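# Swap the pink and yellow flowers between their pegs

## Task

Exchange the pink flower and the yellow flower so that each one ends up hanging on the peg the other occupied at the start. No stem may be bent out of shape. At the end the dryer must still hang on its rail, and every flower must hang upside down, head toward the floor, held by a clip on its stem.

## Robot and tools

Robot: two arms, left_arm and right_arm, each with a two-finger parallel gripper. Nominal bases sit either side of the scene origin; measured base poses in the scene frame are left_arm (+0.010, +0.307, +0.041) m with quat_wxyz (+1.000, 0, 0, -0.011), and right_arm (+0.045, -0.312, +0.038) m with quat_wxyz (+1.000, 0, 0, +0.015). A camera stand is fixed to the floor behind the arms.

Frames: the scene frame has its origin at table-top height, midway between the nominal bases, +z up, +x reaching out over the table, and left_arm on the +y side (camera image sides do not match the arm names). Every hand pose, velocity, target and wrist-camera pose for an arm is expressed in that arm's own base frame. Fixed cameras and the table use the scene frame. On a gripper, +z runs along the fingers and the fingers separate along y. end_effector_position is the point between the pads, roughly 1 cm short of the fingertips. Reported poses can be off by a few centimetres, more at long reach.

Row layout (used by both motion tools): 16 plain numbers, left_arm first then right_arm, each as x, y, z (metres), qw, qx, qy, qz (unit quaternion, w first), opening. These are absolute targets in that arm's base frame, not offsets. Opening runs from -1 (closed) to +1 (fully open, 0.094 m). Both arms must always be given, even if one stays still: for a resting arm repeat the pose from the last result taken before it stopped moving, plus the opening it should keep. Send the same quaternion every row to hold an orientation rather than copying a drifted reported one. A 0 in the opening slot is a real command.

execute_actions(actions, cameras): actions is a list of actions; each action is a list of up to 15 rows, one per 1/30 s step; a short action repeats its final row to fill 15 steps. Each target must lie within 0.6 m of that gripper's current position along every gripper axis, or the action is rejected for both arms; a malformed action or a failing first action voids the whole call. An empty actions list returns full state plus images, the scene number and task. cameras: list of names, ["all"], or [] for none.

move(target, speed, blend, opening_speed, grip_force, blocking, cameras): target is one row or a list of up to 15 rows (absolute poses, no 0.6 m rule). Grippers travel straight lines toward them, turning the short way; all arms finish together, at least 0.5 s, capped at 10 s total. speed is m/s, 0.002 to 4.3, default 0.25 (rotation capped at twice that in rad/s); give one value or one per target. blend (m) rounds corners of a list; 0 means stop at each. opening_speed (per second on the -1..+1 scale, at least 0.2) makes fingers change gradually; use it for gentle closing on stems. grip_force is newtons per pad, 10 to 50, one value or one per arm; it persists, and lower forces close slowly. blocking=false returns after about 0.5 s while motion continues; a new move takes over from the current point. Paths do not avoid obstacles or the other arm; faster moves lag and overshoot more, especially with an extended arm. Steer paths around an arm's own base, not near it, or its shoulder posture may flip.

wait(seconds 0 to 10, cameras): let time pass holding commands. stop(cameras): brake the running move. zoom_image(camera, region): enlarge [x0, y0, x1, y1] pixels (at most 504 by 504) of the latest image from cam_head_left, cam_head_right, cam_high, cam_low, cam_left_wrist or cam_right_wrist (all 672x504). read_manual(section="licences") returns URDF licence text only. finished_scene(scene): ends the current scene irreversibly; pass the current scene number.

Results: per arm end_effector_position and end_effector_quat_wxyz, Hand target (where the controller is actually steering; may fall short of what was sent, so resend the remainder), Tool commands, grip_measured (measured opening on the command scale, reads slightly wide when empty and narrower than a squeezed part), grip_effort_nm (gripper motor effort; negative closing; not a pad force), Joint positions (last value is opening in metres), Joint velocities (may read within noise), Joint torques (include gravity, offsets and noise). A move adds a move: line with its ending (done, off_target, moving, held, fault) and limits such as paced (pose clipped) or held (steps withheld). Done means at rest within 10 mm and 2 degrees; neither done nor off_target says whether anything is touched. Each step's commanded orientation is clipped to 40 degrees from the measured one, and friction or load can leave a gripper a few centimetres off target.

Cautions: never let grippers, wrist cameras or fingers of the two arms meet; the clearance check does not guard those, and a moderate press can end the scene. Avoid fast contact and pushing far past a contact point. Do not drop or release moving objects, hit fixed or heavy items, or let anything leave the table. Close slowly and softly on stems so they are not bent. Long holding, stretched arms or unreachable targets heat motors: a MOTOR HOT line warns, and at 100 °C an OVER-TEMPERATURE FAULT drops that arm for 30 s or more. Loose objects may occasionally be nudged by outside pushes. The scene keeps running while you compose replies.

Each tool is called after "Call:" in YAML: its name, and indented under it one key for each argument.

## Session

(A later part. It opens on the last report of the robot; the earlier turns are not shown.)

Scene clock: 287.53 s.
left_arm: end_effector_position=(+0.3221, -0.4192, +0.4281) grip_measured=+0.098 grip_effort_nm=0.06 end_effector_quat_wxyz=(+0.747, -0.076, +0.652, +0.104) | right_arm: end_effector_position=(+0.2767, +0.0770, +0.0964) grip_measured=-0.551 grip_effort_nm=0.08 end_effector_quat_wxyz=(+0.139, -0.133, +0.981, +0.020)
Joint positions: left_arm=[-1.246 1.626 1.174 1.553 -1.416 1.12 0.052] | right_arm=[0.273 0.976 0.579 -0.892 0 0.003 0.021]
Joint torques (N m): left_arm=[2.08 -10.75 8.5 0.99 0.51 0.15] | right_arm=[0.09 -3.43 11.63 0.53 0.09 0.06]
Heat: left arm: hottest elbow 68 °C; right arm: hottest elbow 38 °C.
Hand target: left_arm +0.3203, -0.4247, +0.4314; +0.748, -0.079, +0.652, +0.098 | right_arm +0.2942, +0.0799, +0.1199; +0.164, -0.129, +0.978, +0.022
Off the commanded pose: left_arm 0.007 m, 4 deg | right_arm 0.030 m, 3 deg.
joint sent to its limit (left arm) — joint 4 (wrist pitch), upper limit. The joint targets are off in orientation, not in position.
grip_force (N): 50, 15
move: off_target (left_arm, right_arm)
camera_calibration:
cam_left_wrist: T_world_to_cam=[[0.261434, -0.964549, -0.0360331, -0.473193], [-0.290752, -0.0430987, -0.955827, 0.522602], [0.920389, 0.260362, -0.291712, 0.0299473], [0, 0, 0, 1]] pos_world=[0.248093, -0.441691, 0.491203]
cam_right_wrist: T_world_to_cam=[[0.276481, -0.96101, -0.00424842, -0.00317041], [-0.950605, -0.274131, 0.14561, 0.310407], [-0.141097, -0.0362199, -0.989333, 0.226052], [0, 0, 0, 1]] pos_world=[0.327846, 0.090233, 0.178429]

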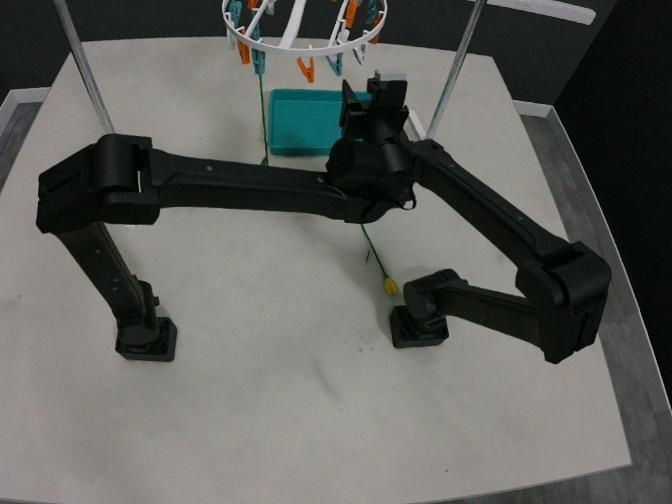

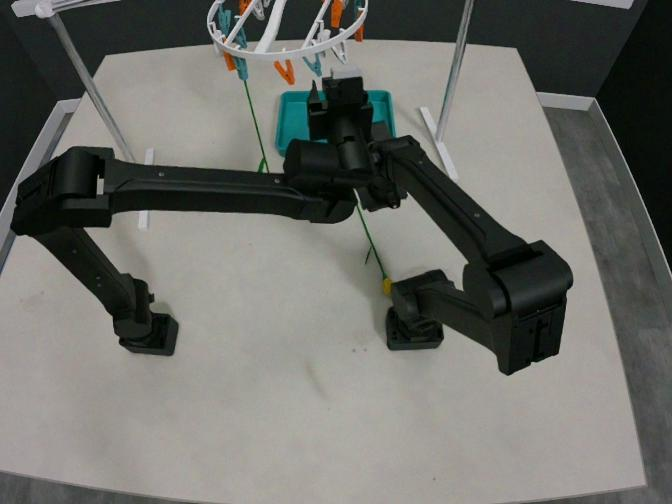

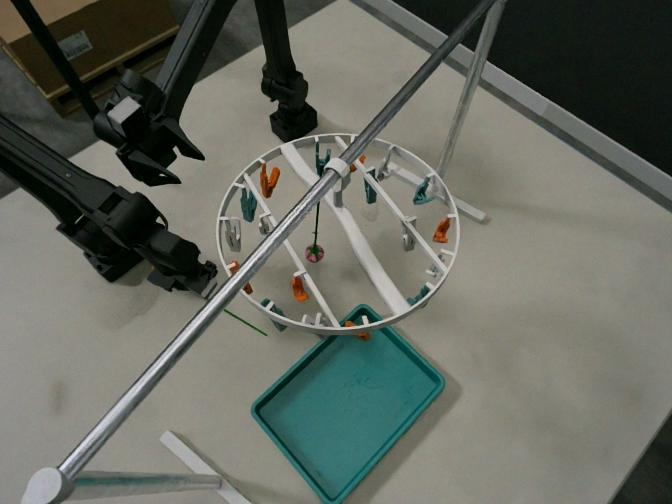

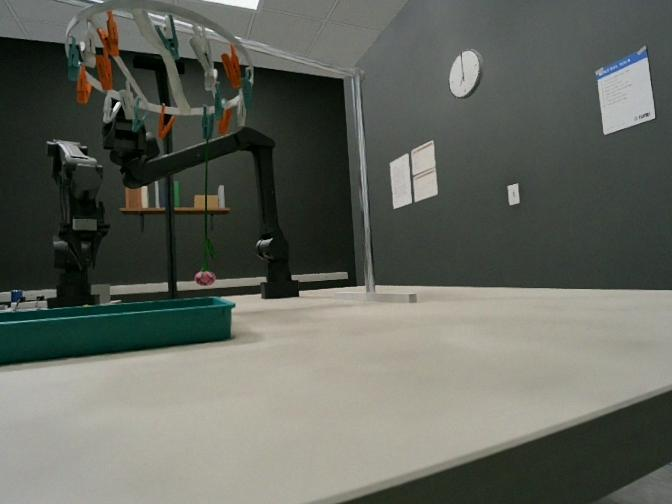

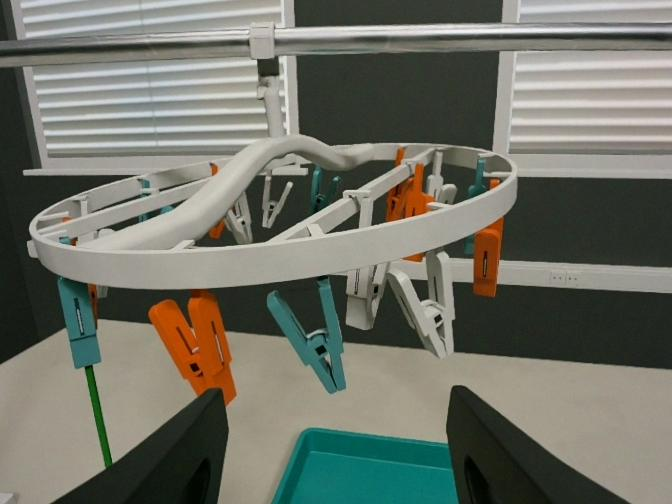

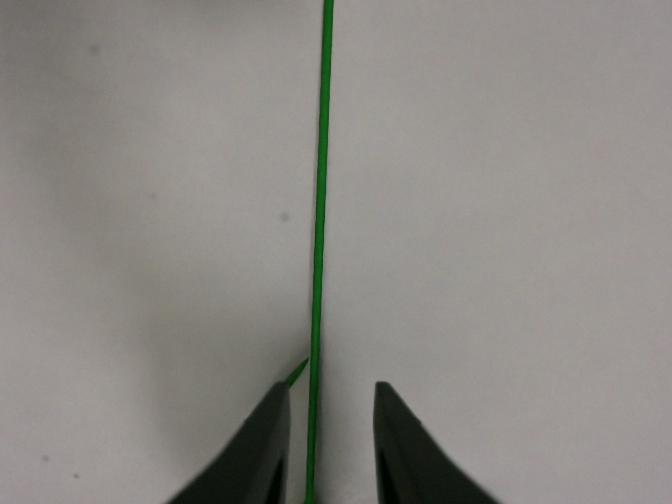

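Call:
move:
  target:
    - [0.26, -0.27, 0.37, 0.7544, 0.1116, 0.6330, -0.1330, 0.1, 0.285, 0.08, 0.24, 0.1636, -0.1287, 0.9778, 0.0215, -0.55]
    - [0.352, -0.173, 0.248, 0.7332, 0.2484, 0.5327, -0.3419, -0.2, 0.23, 0.23, 0.43, 0.7631, -0.0560, 0.6403, 0.0668, 0.1]
    - [0.352, -0.173, 0.248, 0.7332, 0.2484, 0.5327, -0.3419, -0.2, 0.28, 0.362, 0.46, 0.7631, 0.0560, 0.6403, -0.0668, 0.1]
  speed: [0.3, 0.4, 0.3]
  blend: [0.02, 0.04, 0]
  grip_force: [15, 50]
  cameras: ["all"]

Scene clock: 318.07 s.
left_arm: end_effector_position=(+0.3065, -0.3864, +0.4069) grip_measured=+0.098 grip_effort_nm=0.06 end_effector_quat_wxyz=(+0.755, -0.023, +0.654, +0.045) | right_arm: end_effector_position=(+0.2728, +0.0758, +0.1008) grip_measured=-0.551 grip_effort_nm=0.07 end_effector_quat_wxyz=(+0.135, -0.133, +0.982, +0.019)
Joint positions: left_arm=[-1.246 1.392 0.922 1.037 -1.299 0.575 0.052] | right_arm=[0.273 0.963 0.586 -0.921 0 0.003 0.021]
Joint torques (N m): left_arm=[2.37 -10.34 7.51 0.81 0.47 -0.03] | right_arm=[0.79 -2.02 7.64 1.2 -0.01 0.03]
Heat: left arm: hottest elbow 61 °C; right arm: hottest elbow 43 °C.
Hand target: left_arm +0.3041, -0.3830, +0.4147; +0.757, -0.028, +0.652, +0.036 | right_arm +0.2736, +0.0761, +0.0982; +0.134, -0.133, +0.982, +0.019
Tool commands: left_gripper/opening=+0.1 right_gripper/opening=-0.55
Off the commanded pose: left_arm 0.270 m, 57 deg | right_arm 0.459 m, 87 deg.
grip_force (N): 15, 50
move: held (right_arm; a check stopped the path), off_target (left_arm; braked when a check withheld steps of right_arm); path passed 0 of 3 targets; target 2's new opening was not sent; limits=held
pose unreachable (right arm): on one or more control steps of this call, first in action 0 (counted from 0), this arm could not follow its commanded pose, so it was not sent that pose on those steps. It may still have moved: this result reports where it is.
cause: moving toward the commanded pose would bring a part of the arm too close to another arm (this arm's wrist (the part past joint 4) and the left arm's gripper housing, 30 mm apart when this arm was first held).
camera_calibration:
cam_left_wrist: T_world_to_cam=[[0.104521, -0.993828, -0.0371632, -0.400996], [-0.287761, 0.00554798, -0.957686, 0.517836], [0.951982, 0.110792, -0.285405, -0.0404085], [0, 0, 0, 1]] pos_world=[0.229393, -0.396917, 0.469489]
cam_right_wrist: T_world_to_cam=[[0.276267, -0.961073, -0.00401458, -0.00312935], [-0.949289, -0.273527, 0.155027, 0.304441], [-0.150091, -0.0390179, -0.987902, 0.232347], [0, 0, 0, 1]] pos_world=[0.32474, 0.089331, 0.182327]

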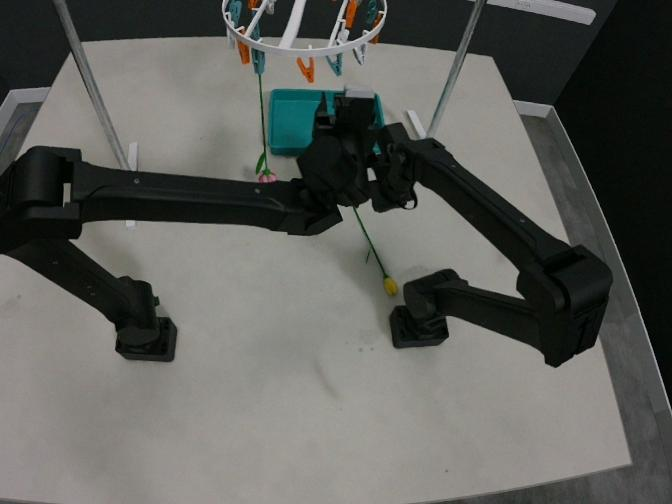

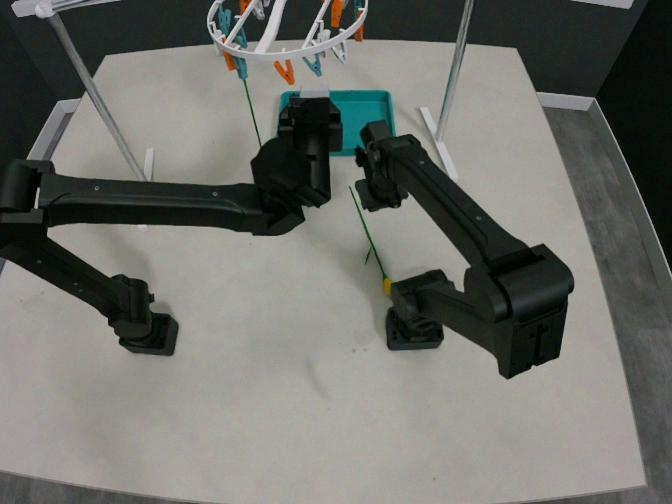

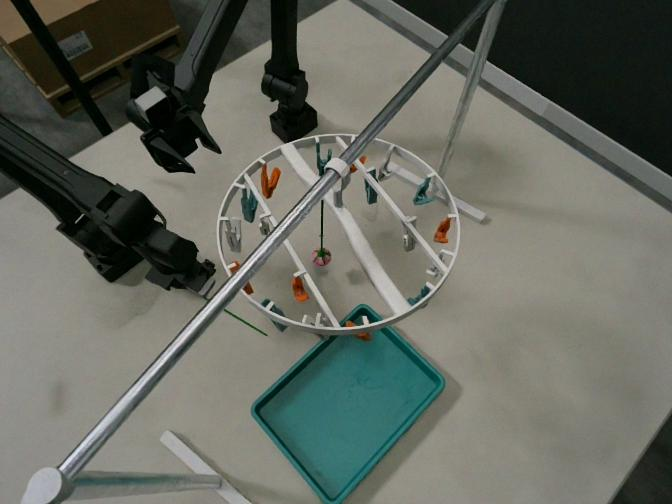

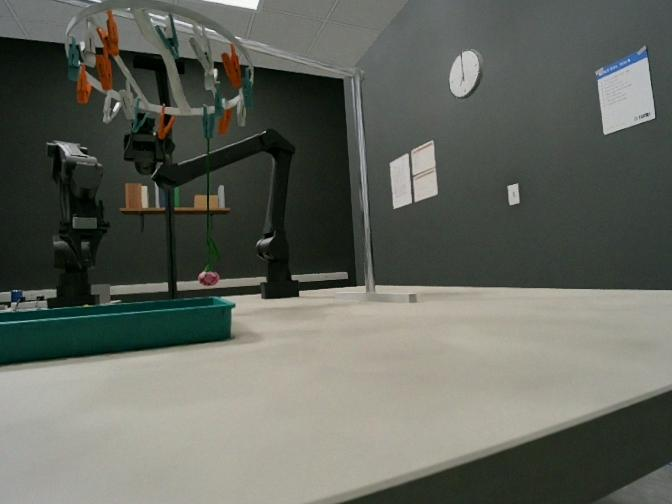

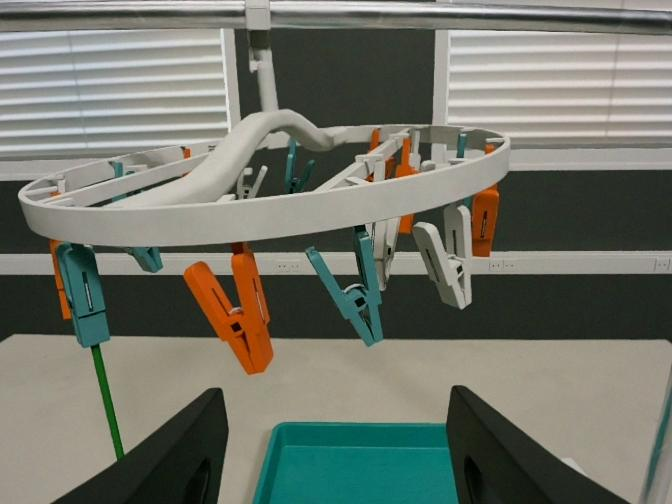

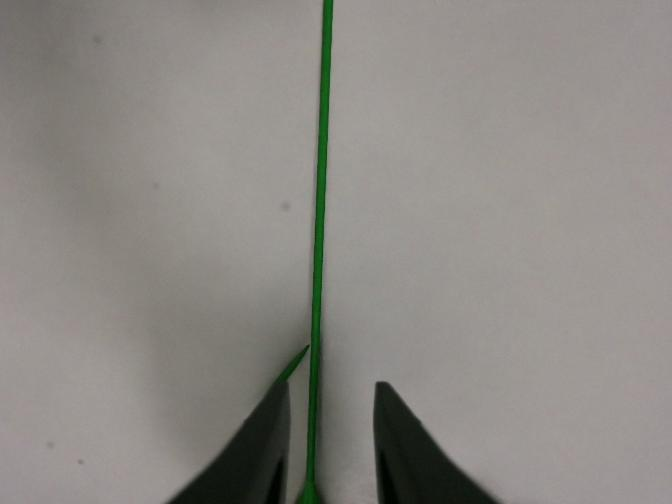

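Call:
move:
  target:
    - [0.26, -0.24, 0.37, 0.7544, 0.1116, 0.6330, -0.1330, 0.1, 0.274, 0.076, 0.10, 0.1636, -0.1287, 0.9778, 0.0215, -0.55]
    - [0.352, -0.173, 0.248, 0.7332, 0.2484, 0.5327, -0.3419, -0.2, 0.29, 0.09, 0.27, 0.45, -0.1, 0.88, 0.05, 0.1]
  speed: [0.25, 0.4]
  blend: [0.03, 0]

Call:
move:
  target:
    - [0.352, -0.173, 0.248, 0.7332, 0.2484, 0.5327, -0.3419, -0.2, 0.23, 0.23, 0.43, 0.7631, -0.0560, 0.6403, 0.0668, 0.1]
    - [0.352, -0.173, 0.248, 0.7332, 0.2484, 0.5327, -0.3419, -0.2, 0.28, 0.362, 0.46, 0.7631, 0.0560, 0.6403, -0.0668, 0.1]
  speed: [0.4, 0.3]
  blend: [0.04, 0]
  cameras: ["all"]

Scene clock: 326.87 s.
left_arm: end_effector_position=(+0.3408, -0.1747, +0.2364) grip_measured=-0.198 grip_effort_nm=-0.12 end_effector_quat_wxyz=(+0.721, +0.250, +0.547, -0.345) | right_arm: end_effector_position=(+0.2804, +0.0835, +0.2372) grip_measured=+0.099 grip_effort_nm=0.07 end_effector_quat_wxyz=(+0.425, -0.107, +0.898, +0.039)
Joint positions: left_arm=[-0.194 1.394 0.217 1.533 0.649 -0.239 0.038] | right_arm=[0.359 0.496 0.561 -0.76 0.114 0.068 0.052]
Joint torques (N m): left_arm=[3.37 -3.84 6.37 2.61 -0.08 -0.06] | right_arm=[1.38 2.84 13.12 2.44 0.14 0.19]
Heat: left arm: hottest elbow 59 °C; right arm: hottest elbow 44 °C.
Hand target: left_arm +0.3515, -0.1728, +0.2480; +0.733, +0.249, +0.533, -0.342 | right_arm +0.2883, +0.0893, +0.2698; +0.452, -0.101, +0.885, +0.051
Off the commanded pose: left_arm 0.016 m, 2 deg | right_arm 0.035 m, 4 deg.
grip_force (N): 15, 50
move: off_target (left_arm, right_arm); target 2's new opening was sent with right_arm's hand 0.035 m and 4 deg from that target

Scene clock: 331.10 s.
left_arm: end_effector_position=(+0.3408, -0.1747, +0.2364) grip_measured=-0.198 grip_effort_nm=-0.12 end_effector_quat_wxyz=(+0.721, +0.250, +0.547, -0.345) | right_arm: end_effector_position=(+0.2741, +0.3568, +0.4428) grip_measured=+0.099 grip_effort_nm=0.08 end_effector_quat_wxyz=(+0.760, +0.039, +0.645, -0.071)
Joint positions: left_arm=[-0.194 1.394 0.217 1.533 0.649 -0.239 0.038] | right_arm=[1.306 1.362 0.923 1.419 1.372 -1.005 0.052]
Joint torques (N m): left_arm=[3.31 -3.84 6.37 2.59 -0.07 -0.06] | right_arm=[-0.26 -8.47 11.33 1.13 -0.65 -0.13]
Heat: left arm: hottest elbow 57 °C; right arm: hottest elbow 45 °C.
Hand target: left_arm +0.3515, -0.1728, +0.2480; +0.733, +0.249, +0.533, -0.342 | right_arm +0.2795, +0.3608, +0.4594; +0.762, +0.055, +0.641, -0.065
Off the commanded pose: left_arm 0.016 m, 2 deg | right_arm 0.019 m, 2 deg.
grip_force (N): 15, 50
move: off_target (left_arm, right_arm)
camera_calibration:
cam_left_wrist: T_world_to_cam=[[-0.764792, -0.644253, 0.0056137, 0.146688], [-0.102728, 0.113337, -0.988232, 0.326227], [0.636034, -0.756369, -0.152862, -0.220411], [0, 0, 0, 1]] pos_world=[0.285887, -0.109182, 0.287872]
cam_right_wrist: T_world_to_cam=[[-0.153772, -0.987175, 0.0428972, 0.374292], [-0.26369, -0.000841521, -0.964607, 0.539984], [0.952272, -0.159642, -0.260178, -0.0000592048], [0, 0, 0, 1]] pos_world=[0.2, 0.369936, 0.504801]

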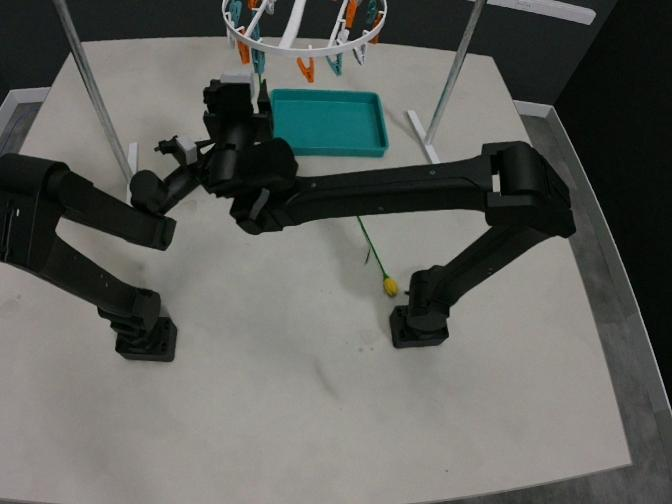

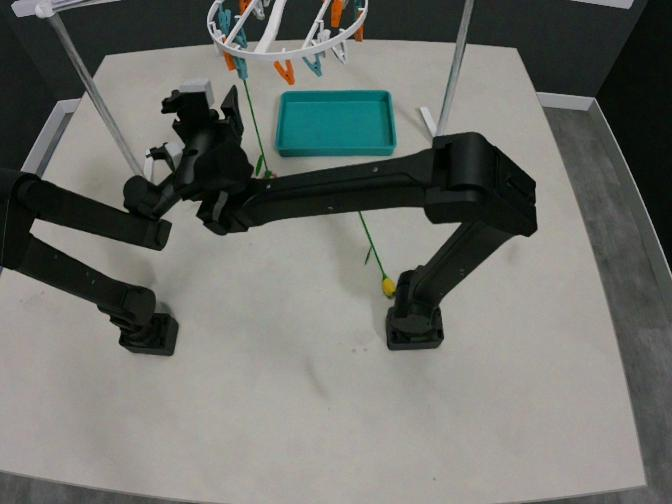

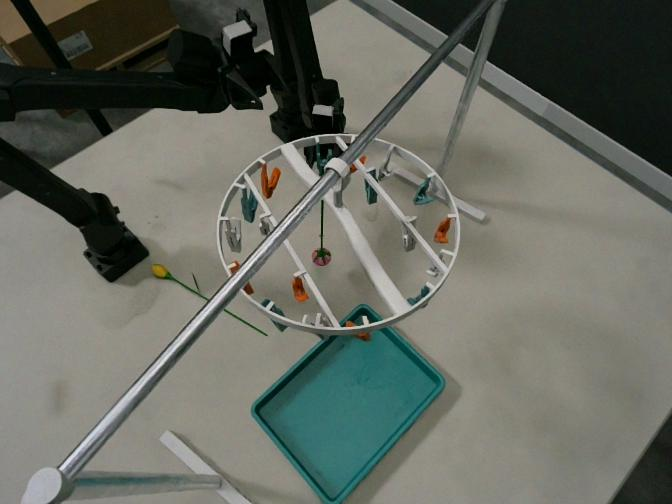

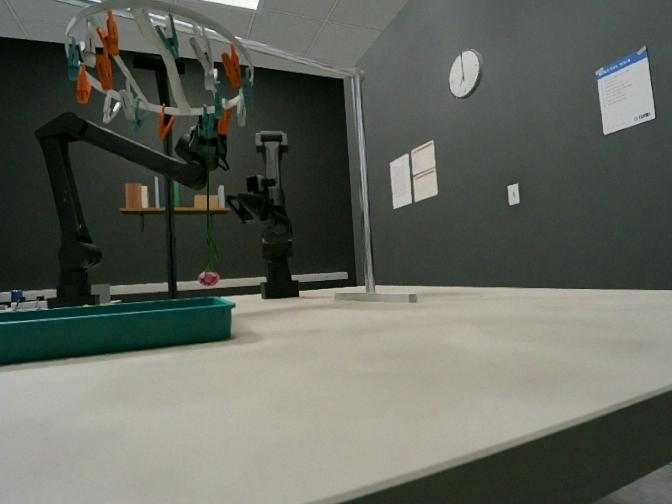

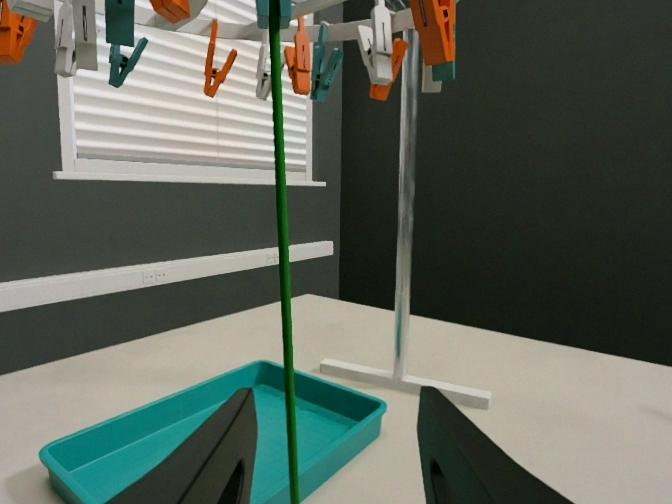

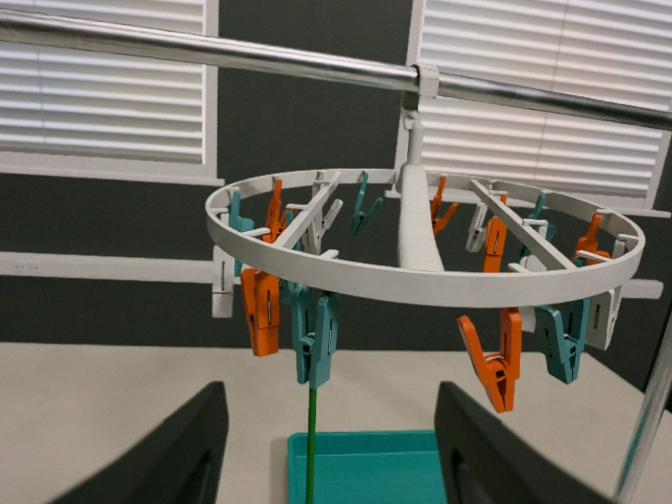

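Call:
zoom_image:
  camera: "cam_right_wrist"
  region: [240, 260, 390, 410]

Call:
zoom_image:
  camera: "cam_left_wrist"
  region: [240, 250, 340, 350]

Scaled by 3.360 from the camera's 672x504 image, which has a finer 960x720 frame.

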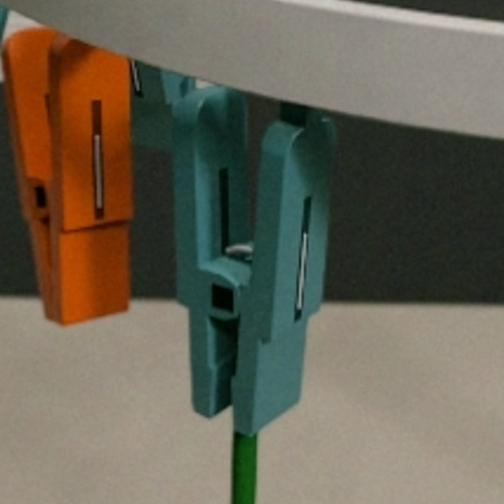

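Scaled by 5.040 from the camera's 672x504 image, which has a finer 960x720 frame.

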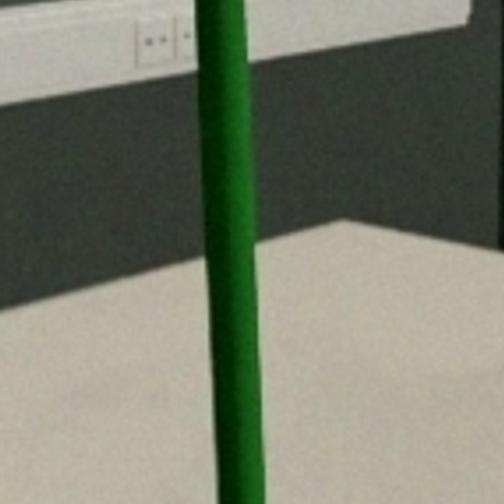

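Call:
move:
  target:
    - [0.4215, -0.2393, 0.247, 0.7332, 0.2484, 0.5327, -0.3419, -0.2, 0.3516, 0.3672, 0.4385, 0.7594, 0.0839, 0.6373, -0.1000, 0.1]
    - [0.4215, -0.2393, 0.247, 0.7332, 0.2484, 0.5327, -0.3419, -1.0, 0.3516, 0.3672, 0.4385, 0.7594, 0.0839, 0.6373, -0.1000, 0.1]
  speed: 0.12
  opening_speed: 0.6
  cameras: ["cam_left_wrist", "cam_right_wrist"]

Call:
zoom_image:
  camera: "cam_right_wrist"
  region: [240, 280, 390, 440]

Scene clock: 352.30 s.
left_arm: end_effector_position=(+0.4118, -0.2308, +0.2412) grip_measured=-0.997 grip_effort_nm=-0.17 end_effector_quat_wxyz=(+0.729, +0.243, +0.540, -0.342) | right_arm: end_effector_position=(+0.3453, +0.3629, +0.4192) grip_measured=+0.099 grip_effort_nm=0.07 end_effector_quat_wxyz=(+0.755, +0.063, +0.642, -0.115)
Joint positions: left_arm=[-0.33 1.566 0.438 1.475 0.506 -0.189 0] | right_arm=[1.156 1.473 0.992 1.28 1.335 -0.839 0.052]
Joint torques (N m): left_arm=[1.79 -6.59 6.94 1.4 -0.17 0.17] | right_arm=[-0.09 -11.99 11.28 0.54 -0.57 0.2]
Heat: left arm: hottest elbow 54 °C; right arm: hottest elbow 46 °C.
Hand target: left_arm +0.4210, -0.2389, +0.2470; +0.733, +0.248, +0.533, -0.342 | right_arm +0.3508, +0.3664, +0.4382; +0.760, +0.084, +0.637, -0.100
Off the commanded pose: left_arm 0.014 m, 1 deg | right_arm 0.021 m, 3 deg.
grip_force (N): 15, 50
move: off_target (left_arm, right_arm); target 2's new opening was sent with left_arm's hand 0.014 m and 1 deg from that target
camera_calibration:
cam_left_wrist: T_world_to_cam=[[-0.756617, -0.653848, 0.00358181, 0.159683], [-0.0888465, 0.0973808, -0.991274, 0.335957], [0.647794, -0.750333, -0.131772, -0.315869], [0, 0, 0, 1]] pos_world=[0.355285, -0.165314, 0.29083]
cam_right_wrist: T_world_to_cam=[[-0.250931, -0.965958, 0.062923, 0.409734], [-0.264744, 0.00595888, -0.9643, 0.53383], [0.931098, -0.258632, -0.257227, -0.0309625], [0, 0, 0, 1]] pos_world=[0.272973, 0.384597, 0.481026]
Images, in order (width x height): cam_left_wrist 672x504, cam_right_wrist 672x504.

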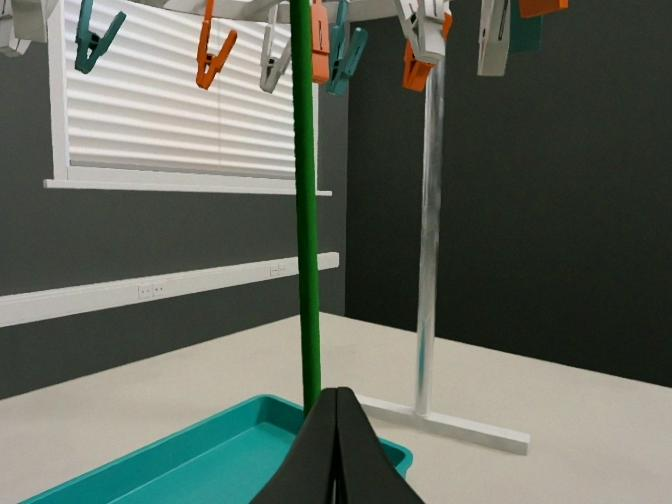

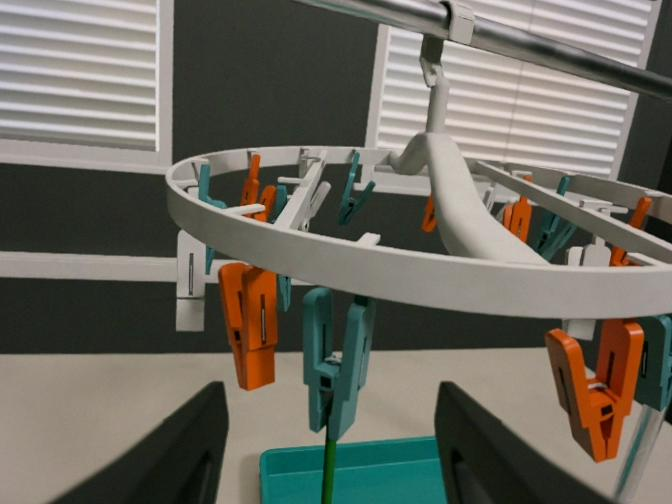

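Scaled by 3.150 from the camera's 672x504 image, which has a finer 960x720 frame.

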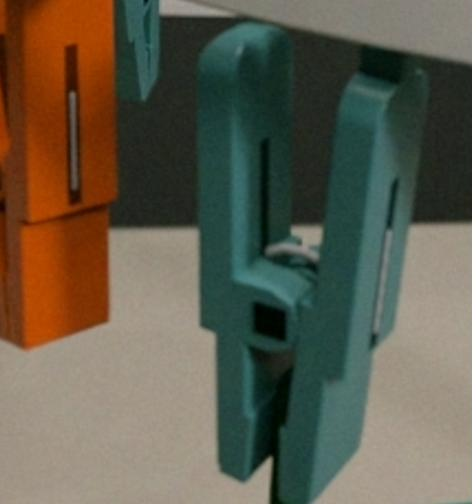

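Call:
move:
  target:
    - [0.4215, -0.2393, 0.247, 0.7332, 0.2484, 0.5327, -0.3419, -0.4, 0.3516, 0.3672, 0.4385, 0.7594, 0.0839, 0.6373, -0.1000, 0.1]
    - [0.4375, -0.2461, 0.247, 0.7332, 0.2484, 0.5327, -0.3419, -0.4, 0.3516, 0.3672, 0.4385, 0.7594, 0.0839, 0.6373, -0.1000, 0.1]
    - [0.4375, -0.2461, 0.247, 0.7332, 0.2484, 0.5327, -0.3419, -1.0, 0.3516, 0.3672, 0.4385, 0.7594, 0.0839, 0.6373, -0.1000, 0.1]
  speed: 0.12
  opening_speed: 0.8
  cameras: ["cam_left_wrist", "cam_right_wrist"]

Scene clock: 366.03 s.
left_arm: end_effector_position=(+0.4280, -0.2371, +0.2412) grip_measured=-0.914 grip_effort_nm=-0.40 end_effector_quat_wxyz=(+0.729, +0.243, +0.540, -0.342) | right_arm: end_effector_position=(+0.3453, +0.3629, +0.4192) grip_measured=+0.099 grip_effort_nm=0.07 end_effector_quat_wxyz=(+0.755, +0.063, +0.642, -0.115)
Joint positions: left_arm=[-0.333 1.598 0.485 1.46 0.503 -0.188 0.004] | right_arm=[1.156 1.473 0.992 1.28 1.335 -0.839 0.052]
Joint torques (N m): left_arm=[1.73 -7.12 7.09 1.4 -0.17 0.17] | right_arm=[-0.09 -11.93 11.28 0.55 -0.57 0.18]
Heat: left arm: hottest elbow 54 °C; right arm: hottest elbow 49 °C.
Hand target: left_arm +0.4370, -0.2458, +0.2471; +0.733, +0.248, +0.533, -0.342 | right_arm +0.3508, +0.3664, +0.4382; +0.760, +0.084, +0.637, -0.100
Off the commanded pose: left_arm 0.014 m, 1 deg | right_arm 0.021 m, 3 deg.
grip_force (N): 15, 50
move: off_target (left_arm, right_arm); target 3's new opening was sent with left_arm's hand 0.014 m and 1 deg from that target
camera_calibration:
cam_left_wrist: T_world_to_cam=[[-0.756244, -0.65428, 0.00359804, 0.167527], [-0.0890466, 0.0974726, -0.991247, 0.338083], [0.648202, -0.749944, -0.131974, -0.331052], [0, 0, 0, 1]] pos_world=[0.371385, -0.171615, 0.290831]
cam_right_wrist: T_world_to_cam=[[-0.250931, -0.965958, 0.062923, 0.409734], [-0.264744, 0.00595888, -0.9643, 0.53383], [0.931098, -0.258632, -0.257227, -0.0309625], [0, 0, 0, 1]] pos_world=[0.272973, 0.384597, 0.481026]
Images, in order (width x height): cam_left_wrist 672x504, cam_right_wrist 672x504.

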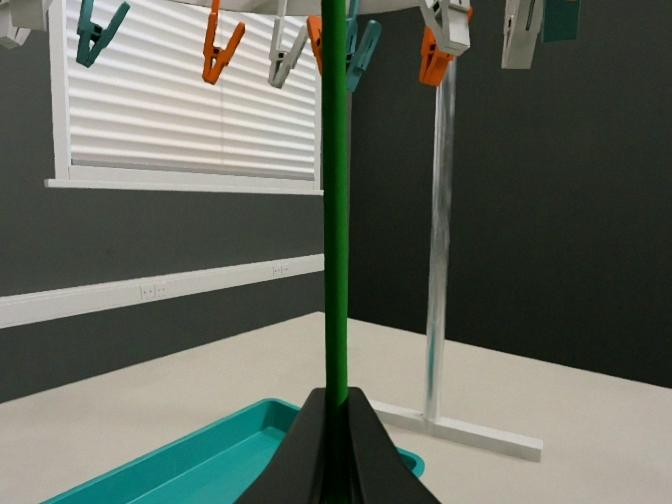

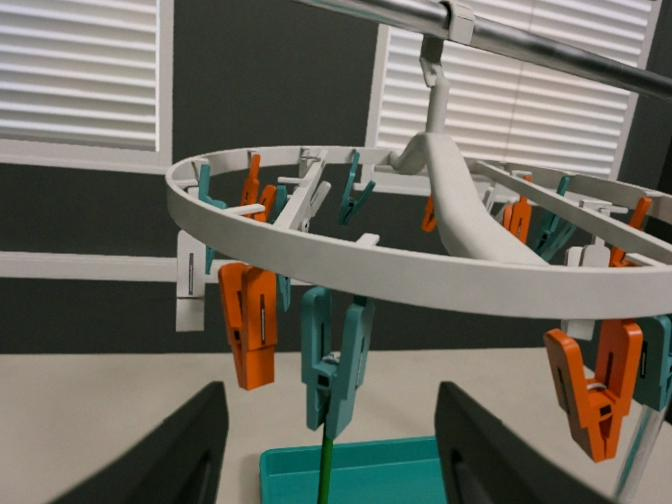

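Call:
move:
  target:
    - [0.4375, -0.2461, 0.247, 0.7332, 0.2484, 0.5327, -0.3419, -1.0, 0.4173, 0.3503, 0.4313, 0.7566, 0.1005, 0.6349, -0.1198, 0.1]
    - [0.4375, -0.2461, 0.247, 0.7332, 0.2484, 0.5327, -0.3419, -1.0, 0.4173, 0.3503, 0.4313, 0.7566, 0.1005, 0.6349, -0.1198, -0.6]
  speed: 0.1
  opening_speed: 0.6
  cameras: ["cam_right_wrist", "cam_low"]

Call:
zoom_image:
  camera: "cam_low"
  region: [170, 80, 250, 160]

Scene clock: 372.07 s.
left_arm: end_effector_position=(+0.4281, -0.2371, +0.2408) grip_measured=-0.915 grip_effort_nm=-0.42 end_effector_quat_wxyz=(+0.729, +0.243, +0.541, -0.342) | right_arm: end_effector_position=(+0.4098, +0.3461, +0.4106) grip_measured=-0.505 grip_effort_nm=-0.96 end_effector_quat_wxyz=(+0.751, +0.080, +0.642, -0.135)
Joint positions: left_arm=[-0.333 1.599 0.485 1.46 0.502 -0.188 0.004] | right_arm=[1.017 1.504 1.037 1.055 1.271 -0.622 0.023]
Joint torques (N m): left_arm=[1.73 -7.24 7.08 1.43 -0.16 0.17] | right_arm=[-0.09 -12.81 11.75 0.84 -0.43 0.19]
Heat: left arm: hottest elbow 54 °C; right arm: hottest elbow 50 °C.
Hand target: left_arm +0.4370, -0.2458, +0.2471; +0.733, +0.248, +0.533, -0.342 | right_arm +0.4164, +0.3494, +0.4311; +0.757, +0.100, +0.634, -0.120
Off the commanded pose: left_arm 0.014 m, 1 deg | right_arm 0.022 m, 3 deg.
grip_force (N): 15, 50
move: off_target (left_arm, right_arm); target 2's new opening was sent with right_arm's hand 0.022 m and 3 deg from that target
camera_calibration:
cam_right_wrist: T_world_to_cam=[[-0.300916, -0.951563, 0.0630683, 0.42566], [-0.266698, 0.020475, -0.963563, 0.538182], [0.915599, -0.306771, -0.259941, -0.0734873], [0, 0, 0, 1]] pos_world=[0.338905, 0.371479, 0.472624]
Images, in order (width x height): cam_low 672x504, cam_right_wrist 672x504.

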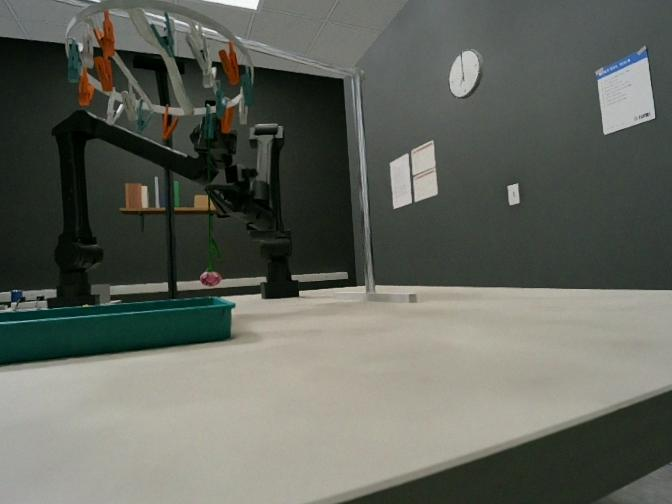

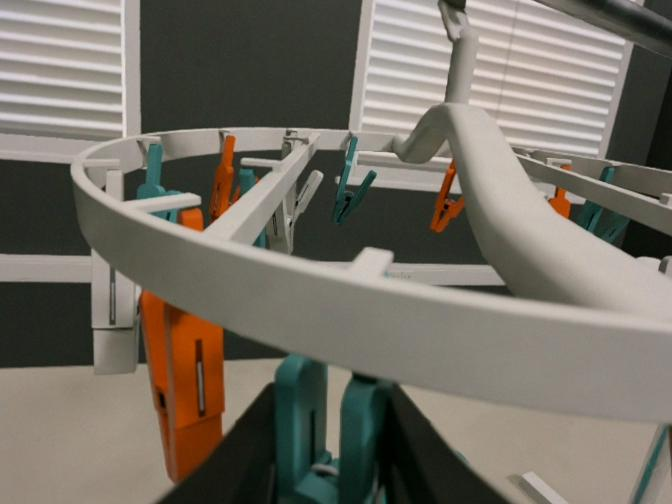

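Scaled by 6.300 from the camera's 672x504 image, which has a finer 960x720 frame.

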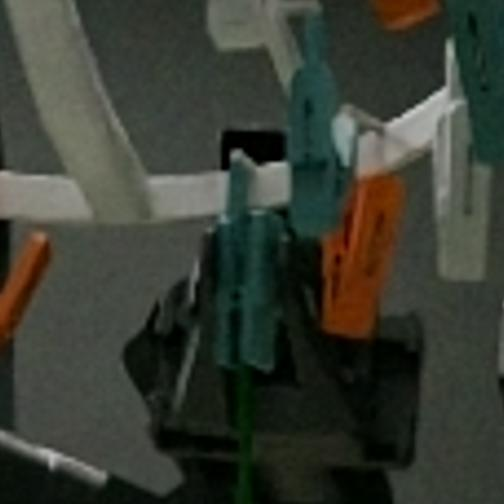

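Call:
move:
  target:
    - [0.4375, -0.2461, 0.247, 0.7332, 0.2484, 0.5327, -0.3419, -1.0, 0.4173, 0.3503, 0.4313, 0.7566, 0.1005, 0.6349, -0.1198, -0.2]
    - [0.4375, -0.2461, 0.247, 0.7332, 0.2484, 0.5327, -0.3419, -1.0, 0.4173, 0.3503, 0.4313, 0.7433, 0.1555, 0.6237, -0.1853, -0.2]
    - [0.4375, -0.2461, 0.247, 0.7332, 0.2484, 0.5327, -0.3419, -1.0, 0.4173, 0.3503, 0.4313, 0.7433, 0.1555, 0.6237, -0.1853, -0.58]
  speed: 0.1
  opening_speed: 0.6
  cameras: ["cam_right_wrist", "cam_low"]

Call:
zoom_image:
  camera: "cam_low"
  region: [170, 80, 250, 160]

Scene clock: 383.40 s.
left_arm: end_effector_position=(+0.4281, -0.2371, +0.2408) grip_measured=-0.915 grip_effort_nm=-0.42 end_effector_quat_wxyz=(+0.729, +0.243, +0.541, -0.342) | right_arm: end_effector_position=(+0.4132, +0.3424, +0.4178) grip_measured=-0.576 grip_effort_nm=-0.66 end_effector_quat_wxyz=(+0.738, +0.139, +0.632, -0.189)
Joint positions: left_arm=[-0.333 1.599 0.485 1.46 0.502 -0.188 0.004] | right_arm=[1.017 1.654 1.169 1.571 1.387 -1.113 0.02]
Joint torques (N m): left_arm=[1.73 -7.24 7.08 1.42 -0.16 0.17] | right_arm=[0.62 -13.98 11 0.85 -0.63 -0.11]
Heat: left arm: hottest elbow 53 °C; right arm: hottest elbow 51 °C.
Hand target: left_arm +0.4370, -0.2458, +0.2471; +0.733, +0.248, +0.533, -0.342 | right_arm +0.4169, +0.3495, +0.4310; +0.742, +0.151, +0.628, -0.180
Off the commanded pose: left_arm 0.014 m, 1 deg | right_arm 0.016 m, 2 deg.
joint sent to its limit (right arm) — joint 4 (wrist pitch), upper limit. The joint targets still meet the commanded pose.
grip_force (N): 15, 50
move: off_target (left_arm, right_arm); target 3's new opening was sent with right_arm's hand 0.017 m and 2 deg from that target
camera_calibration:
cam_right_wrist: T_world_to_cam=[[-0.450978, -0.891497, 0.0430337, 0.472539], [-0.253343, 0.0816277, -0.963926, 0.519731], [0.855825, -0.445612, -0.262667, -0.0024669], [0, 0, 0, 1]] pos_world=[0.346886, 0.377743, 0.479999]
Images, in order (width x height): cam_low 672x504, cam_right_wrist 672x504.

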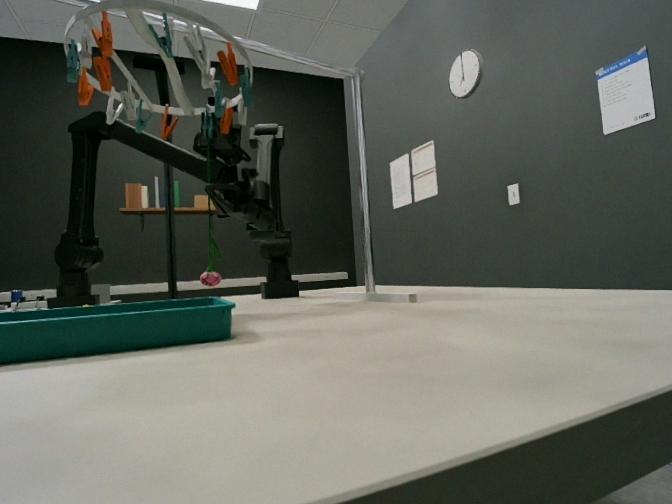

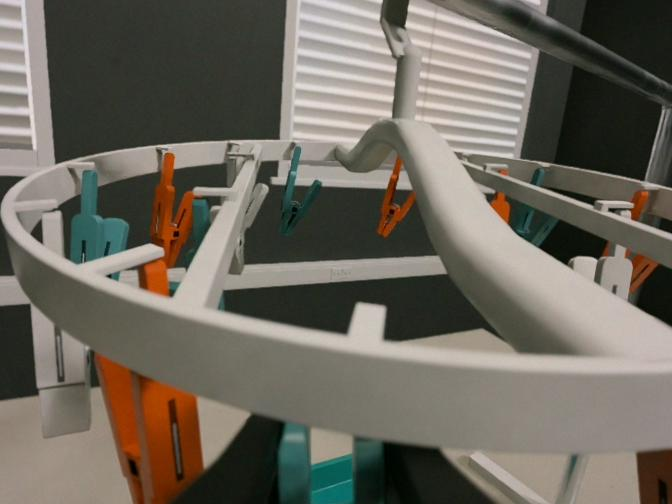

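Scaled by 6.300 from the camera's 672x504 image, which has a finer 960x720 frame.

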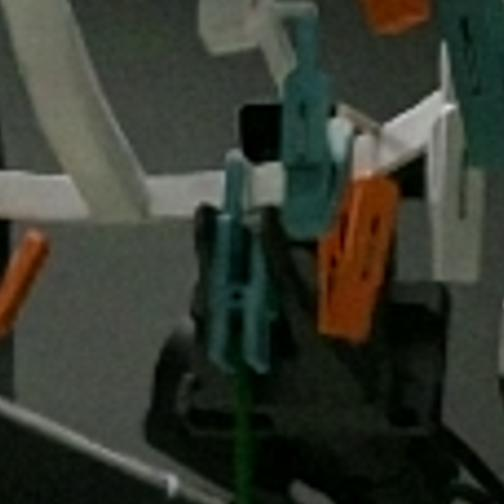

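Call:
move:
  target: [0.4375, -0.2461, 0.188, 0.7332, 0.2484, 0.5327, -0.3419, -1.0, 0.4173, 0.3503, 0.4313, 0.7433, 0.1555, 0.6237, -0.1853, -0.58]
  speed: 0.08
  cameras: ["cam_low", "cam_left_wrist", "cam_right_wrist"]

Call:
zoom_image:
  camera: "cam_low"
  region: [150, 80, 270, 300]

Scene clock: 386.93 s.
left_arm: end_effector_position=(+0.4354, -0.2396, +0.1824) grip_measured=-0.915 grip_effort_nm=-0.42 end_effector_quat_wxyz=(+0.709, +0.248, +0.569, -0.334) | right_arm: end_effector_position=(+0.4132, +0.3424, +0.4178) grip_measured=-0.576 grip_effort_nm=-0.67 end_effector_quat_wxyz=(+0.738, +0.139, +0.632, -0.189)
Joint positions: left_arm=[-0.333 1.763 0.485 1.543 0.502 -0.159 0.004] | right_arm=[1.017 1.654 1.169 1.571 1.387 -1.113 0.02]
Joint velocities: left_arm=[within noise] | right_arm=[0.015 -0.005 -0.012 0.017 -0.037 -0.066 -0.004]
Joint torques (N m): left_arm=[1.79 -8.23 4.71 2.84 0.08 0.17] | right_arm=[0.5 -13.98 11.02 0.9 -0.63 -0.11]
Heat: left arm: hottest elbow 53 °C; right arm: hottest elbow 50 °C.
Hand target: left_arm +0.4375, -0.2460, +0.1884; +0.718, +0.256, +0.554, -0.334 | right_arm +0.4169, +0.3495, +0.4310; +0.742, +0.151, +0.628, -0.180
Off the commanded pose: left_arm 0.009 m, 5 deg | right_arm 0.016 m, 2 deg.
joint sent to its limit (left arm) — joint 4 (wrist pitch), upper limit. The joint targets are off in orientation, not in position.
joint sent to its limit (right arm) — joint 4 (wrist pitch), upper limit. The joint targets still meet the commanded pose.
grip_force (N): 15, 50
move: off_target (left_arm, right_arm)
camera_calibration:
cam_left_wrist: T_world_to_cam=[[-0.750295, -0.660906, 0.016155, 0.165285], [-0.145369, 0.141094, -0.979265, 0.313521], [0.644922, -0.737086, -0.201937, -0.328198], [0, 0, 0, 1]] pos_world=[0.381251, -0.176908, 0.238075]
cam_right_wrist: T_world_to_cam=[[-0.450978, -0.891497, 0.0430337, 0.472539], [-0.253343, 0.0816277, -0.963926, 0.519731], [0.855825, -0.445612, -0.262667, -0.0024669], [0, 0, 0, 1]] pos_world=[0.346886, 0.377743, 0.479999]
Images, in order (width x height): cam_low 672x504, cam_left_wrist 672x504, cam_right_wrist 672x504.

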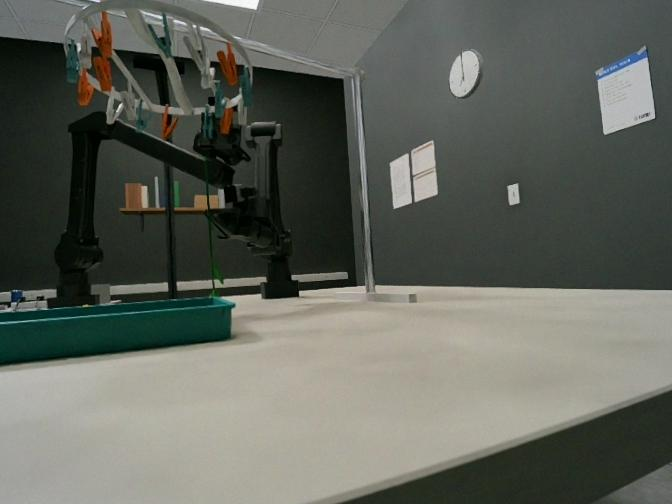

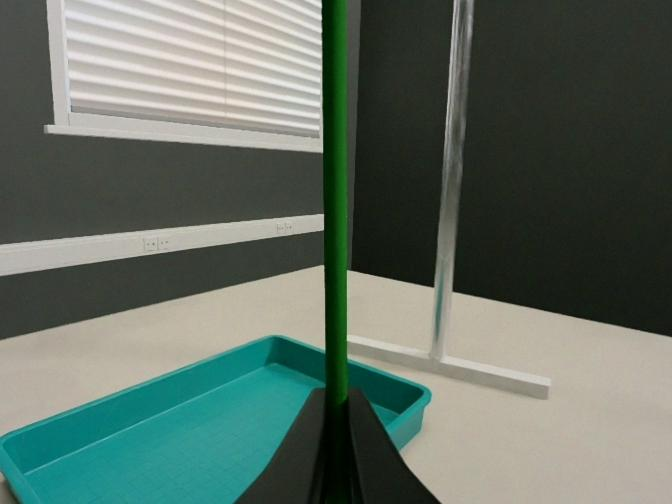

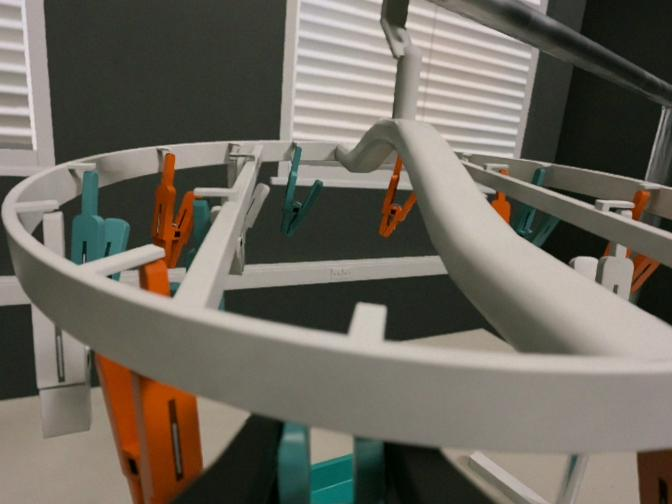

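Scaled by 2.291 from the camera's 672x504 image, which has a finer 960x720 frame.

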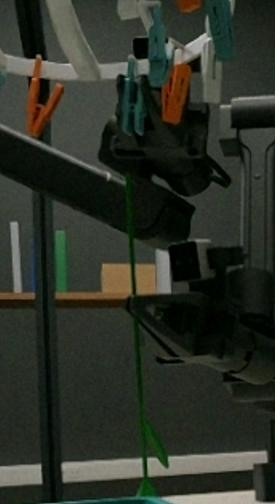

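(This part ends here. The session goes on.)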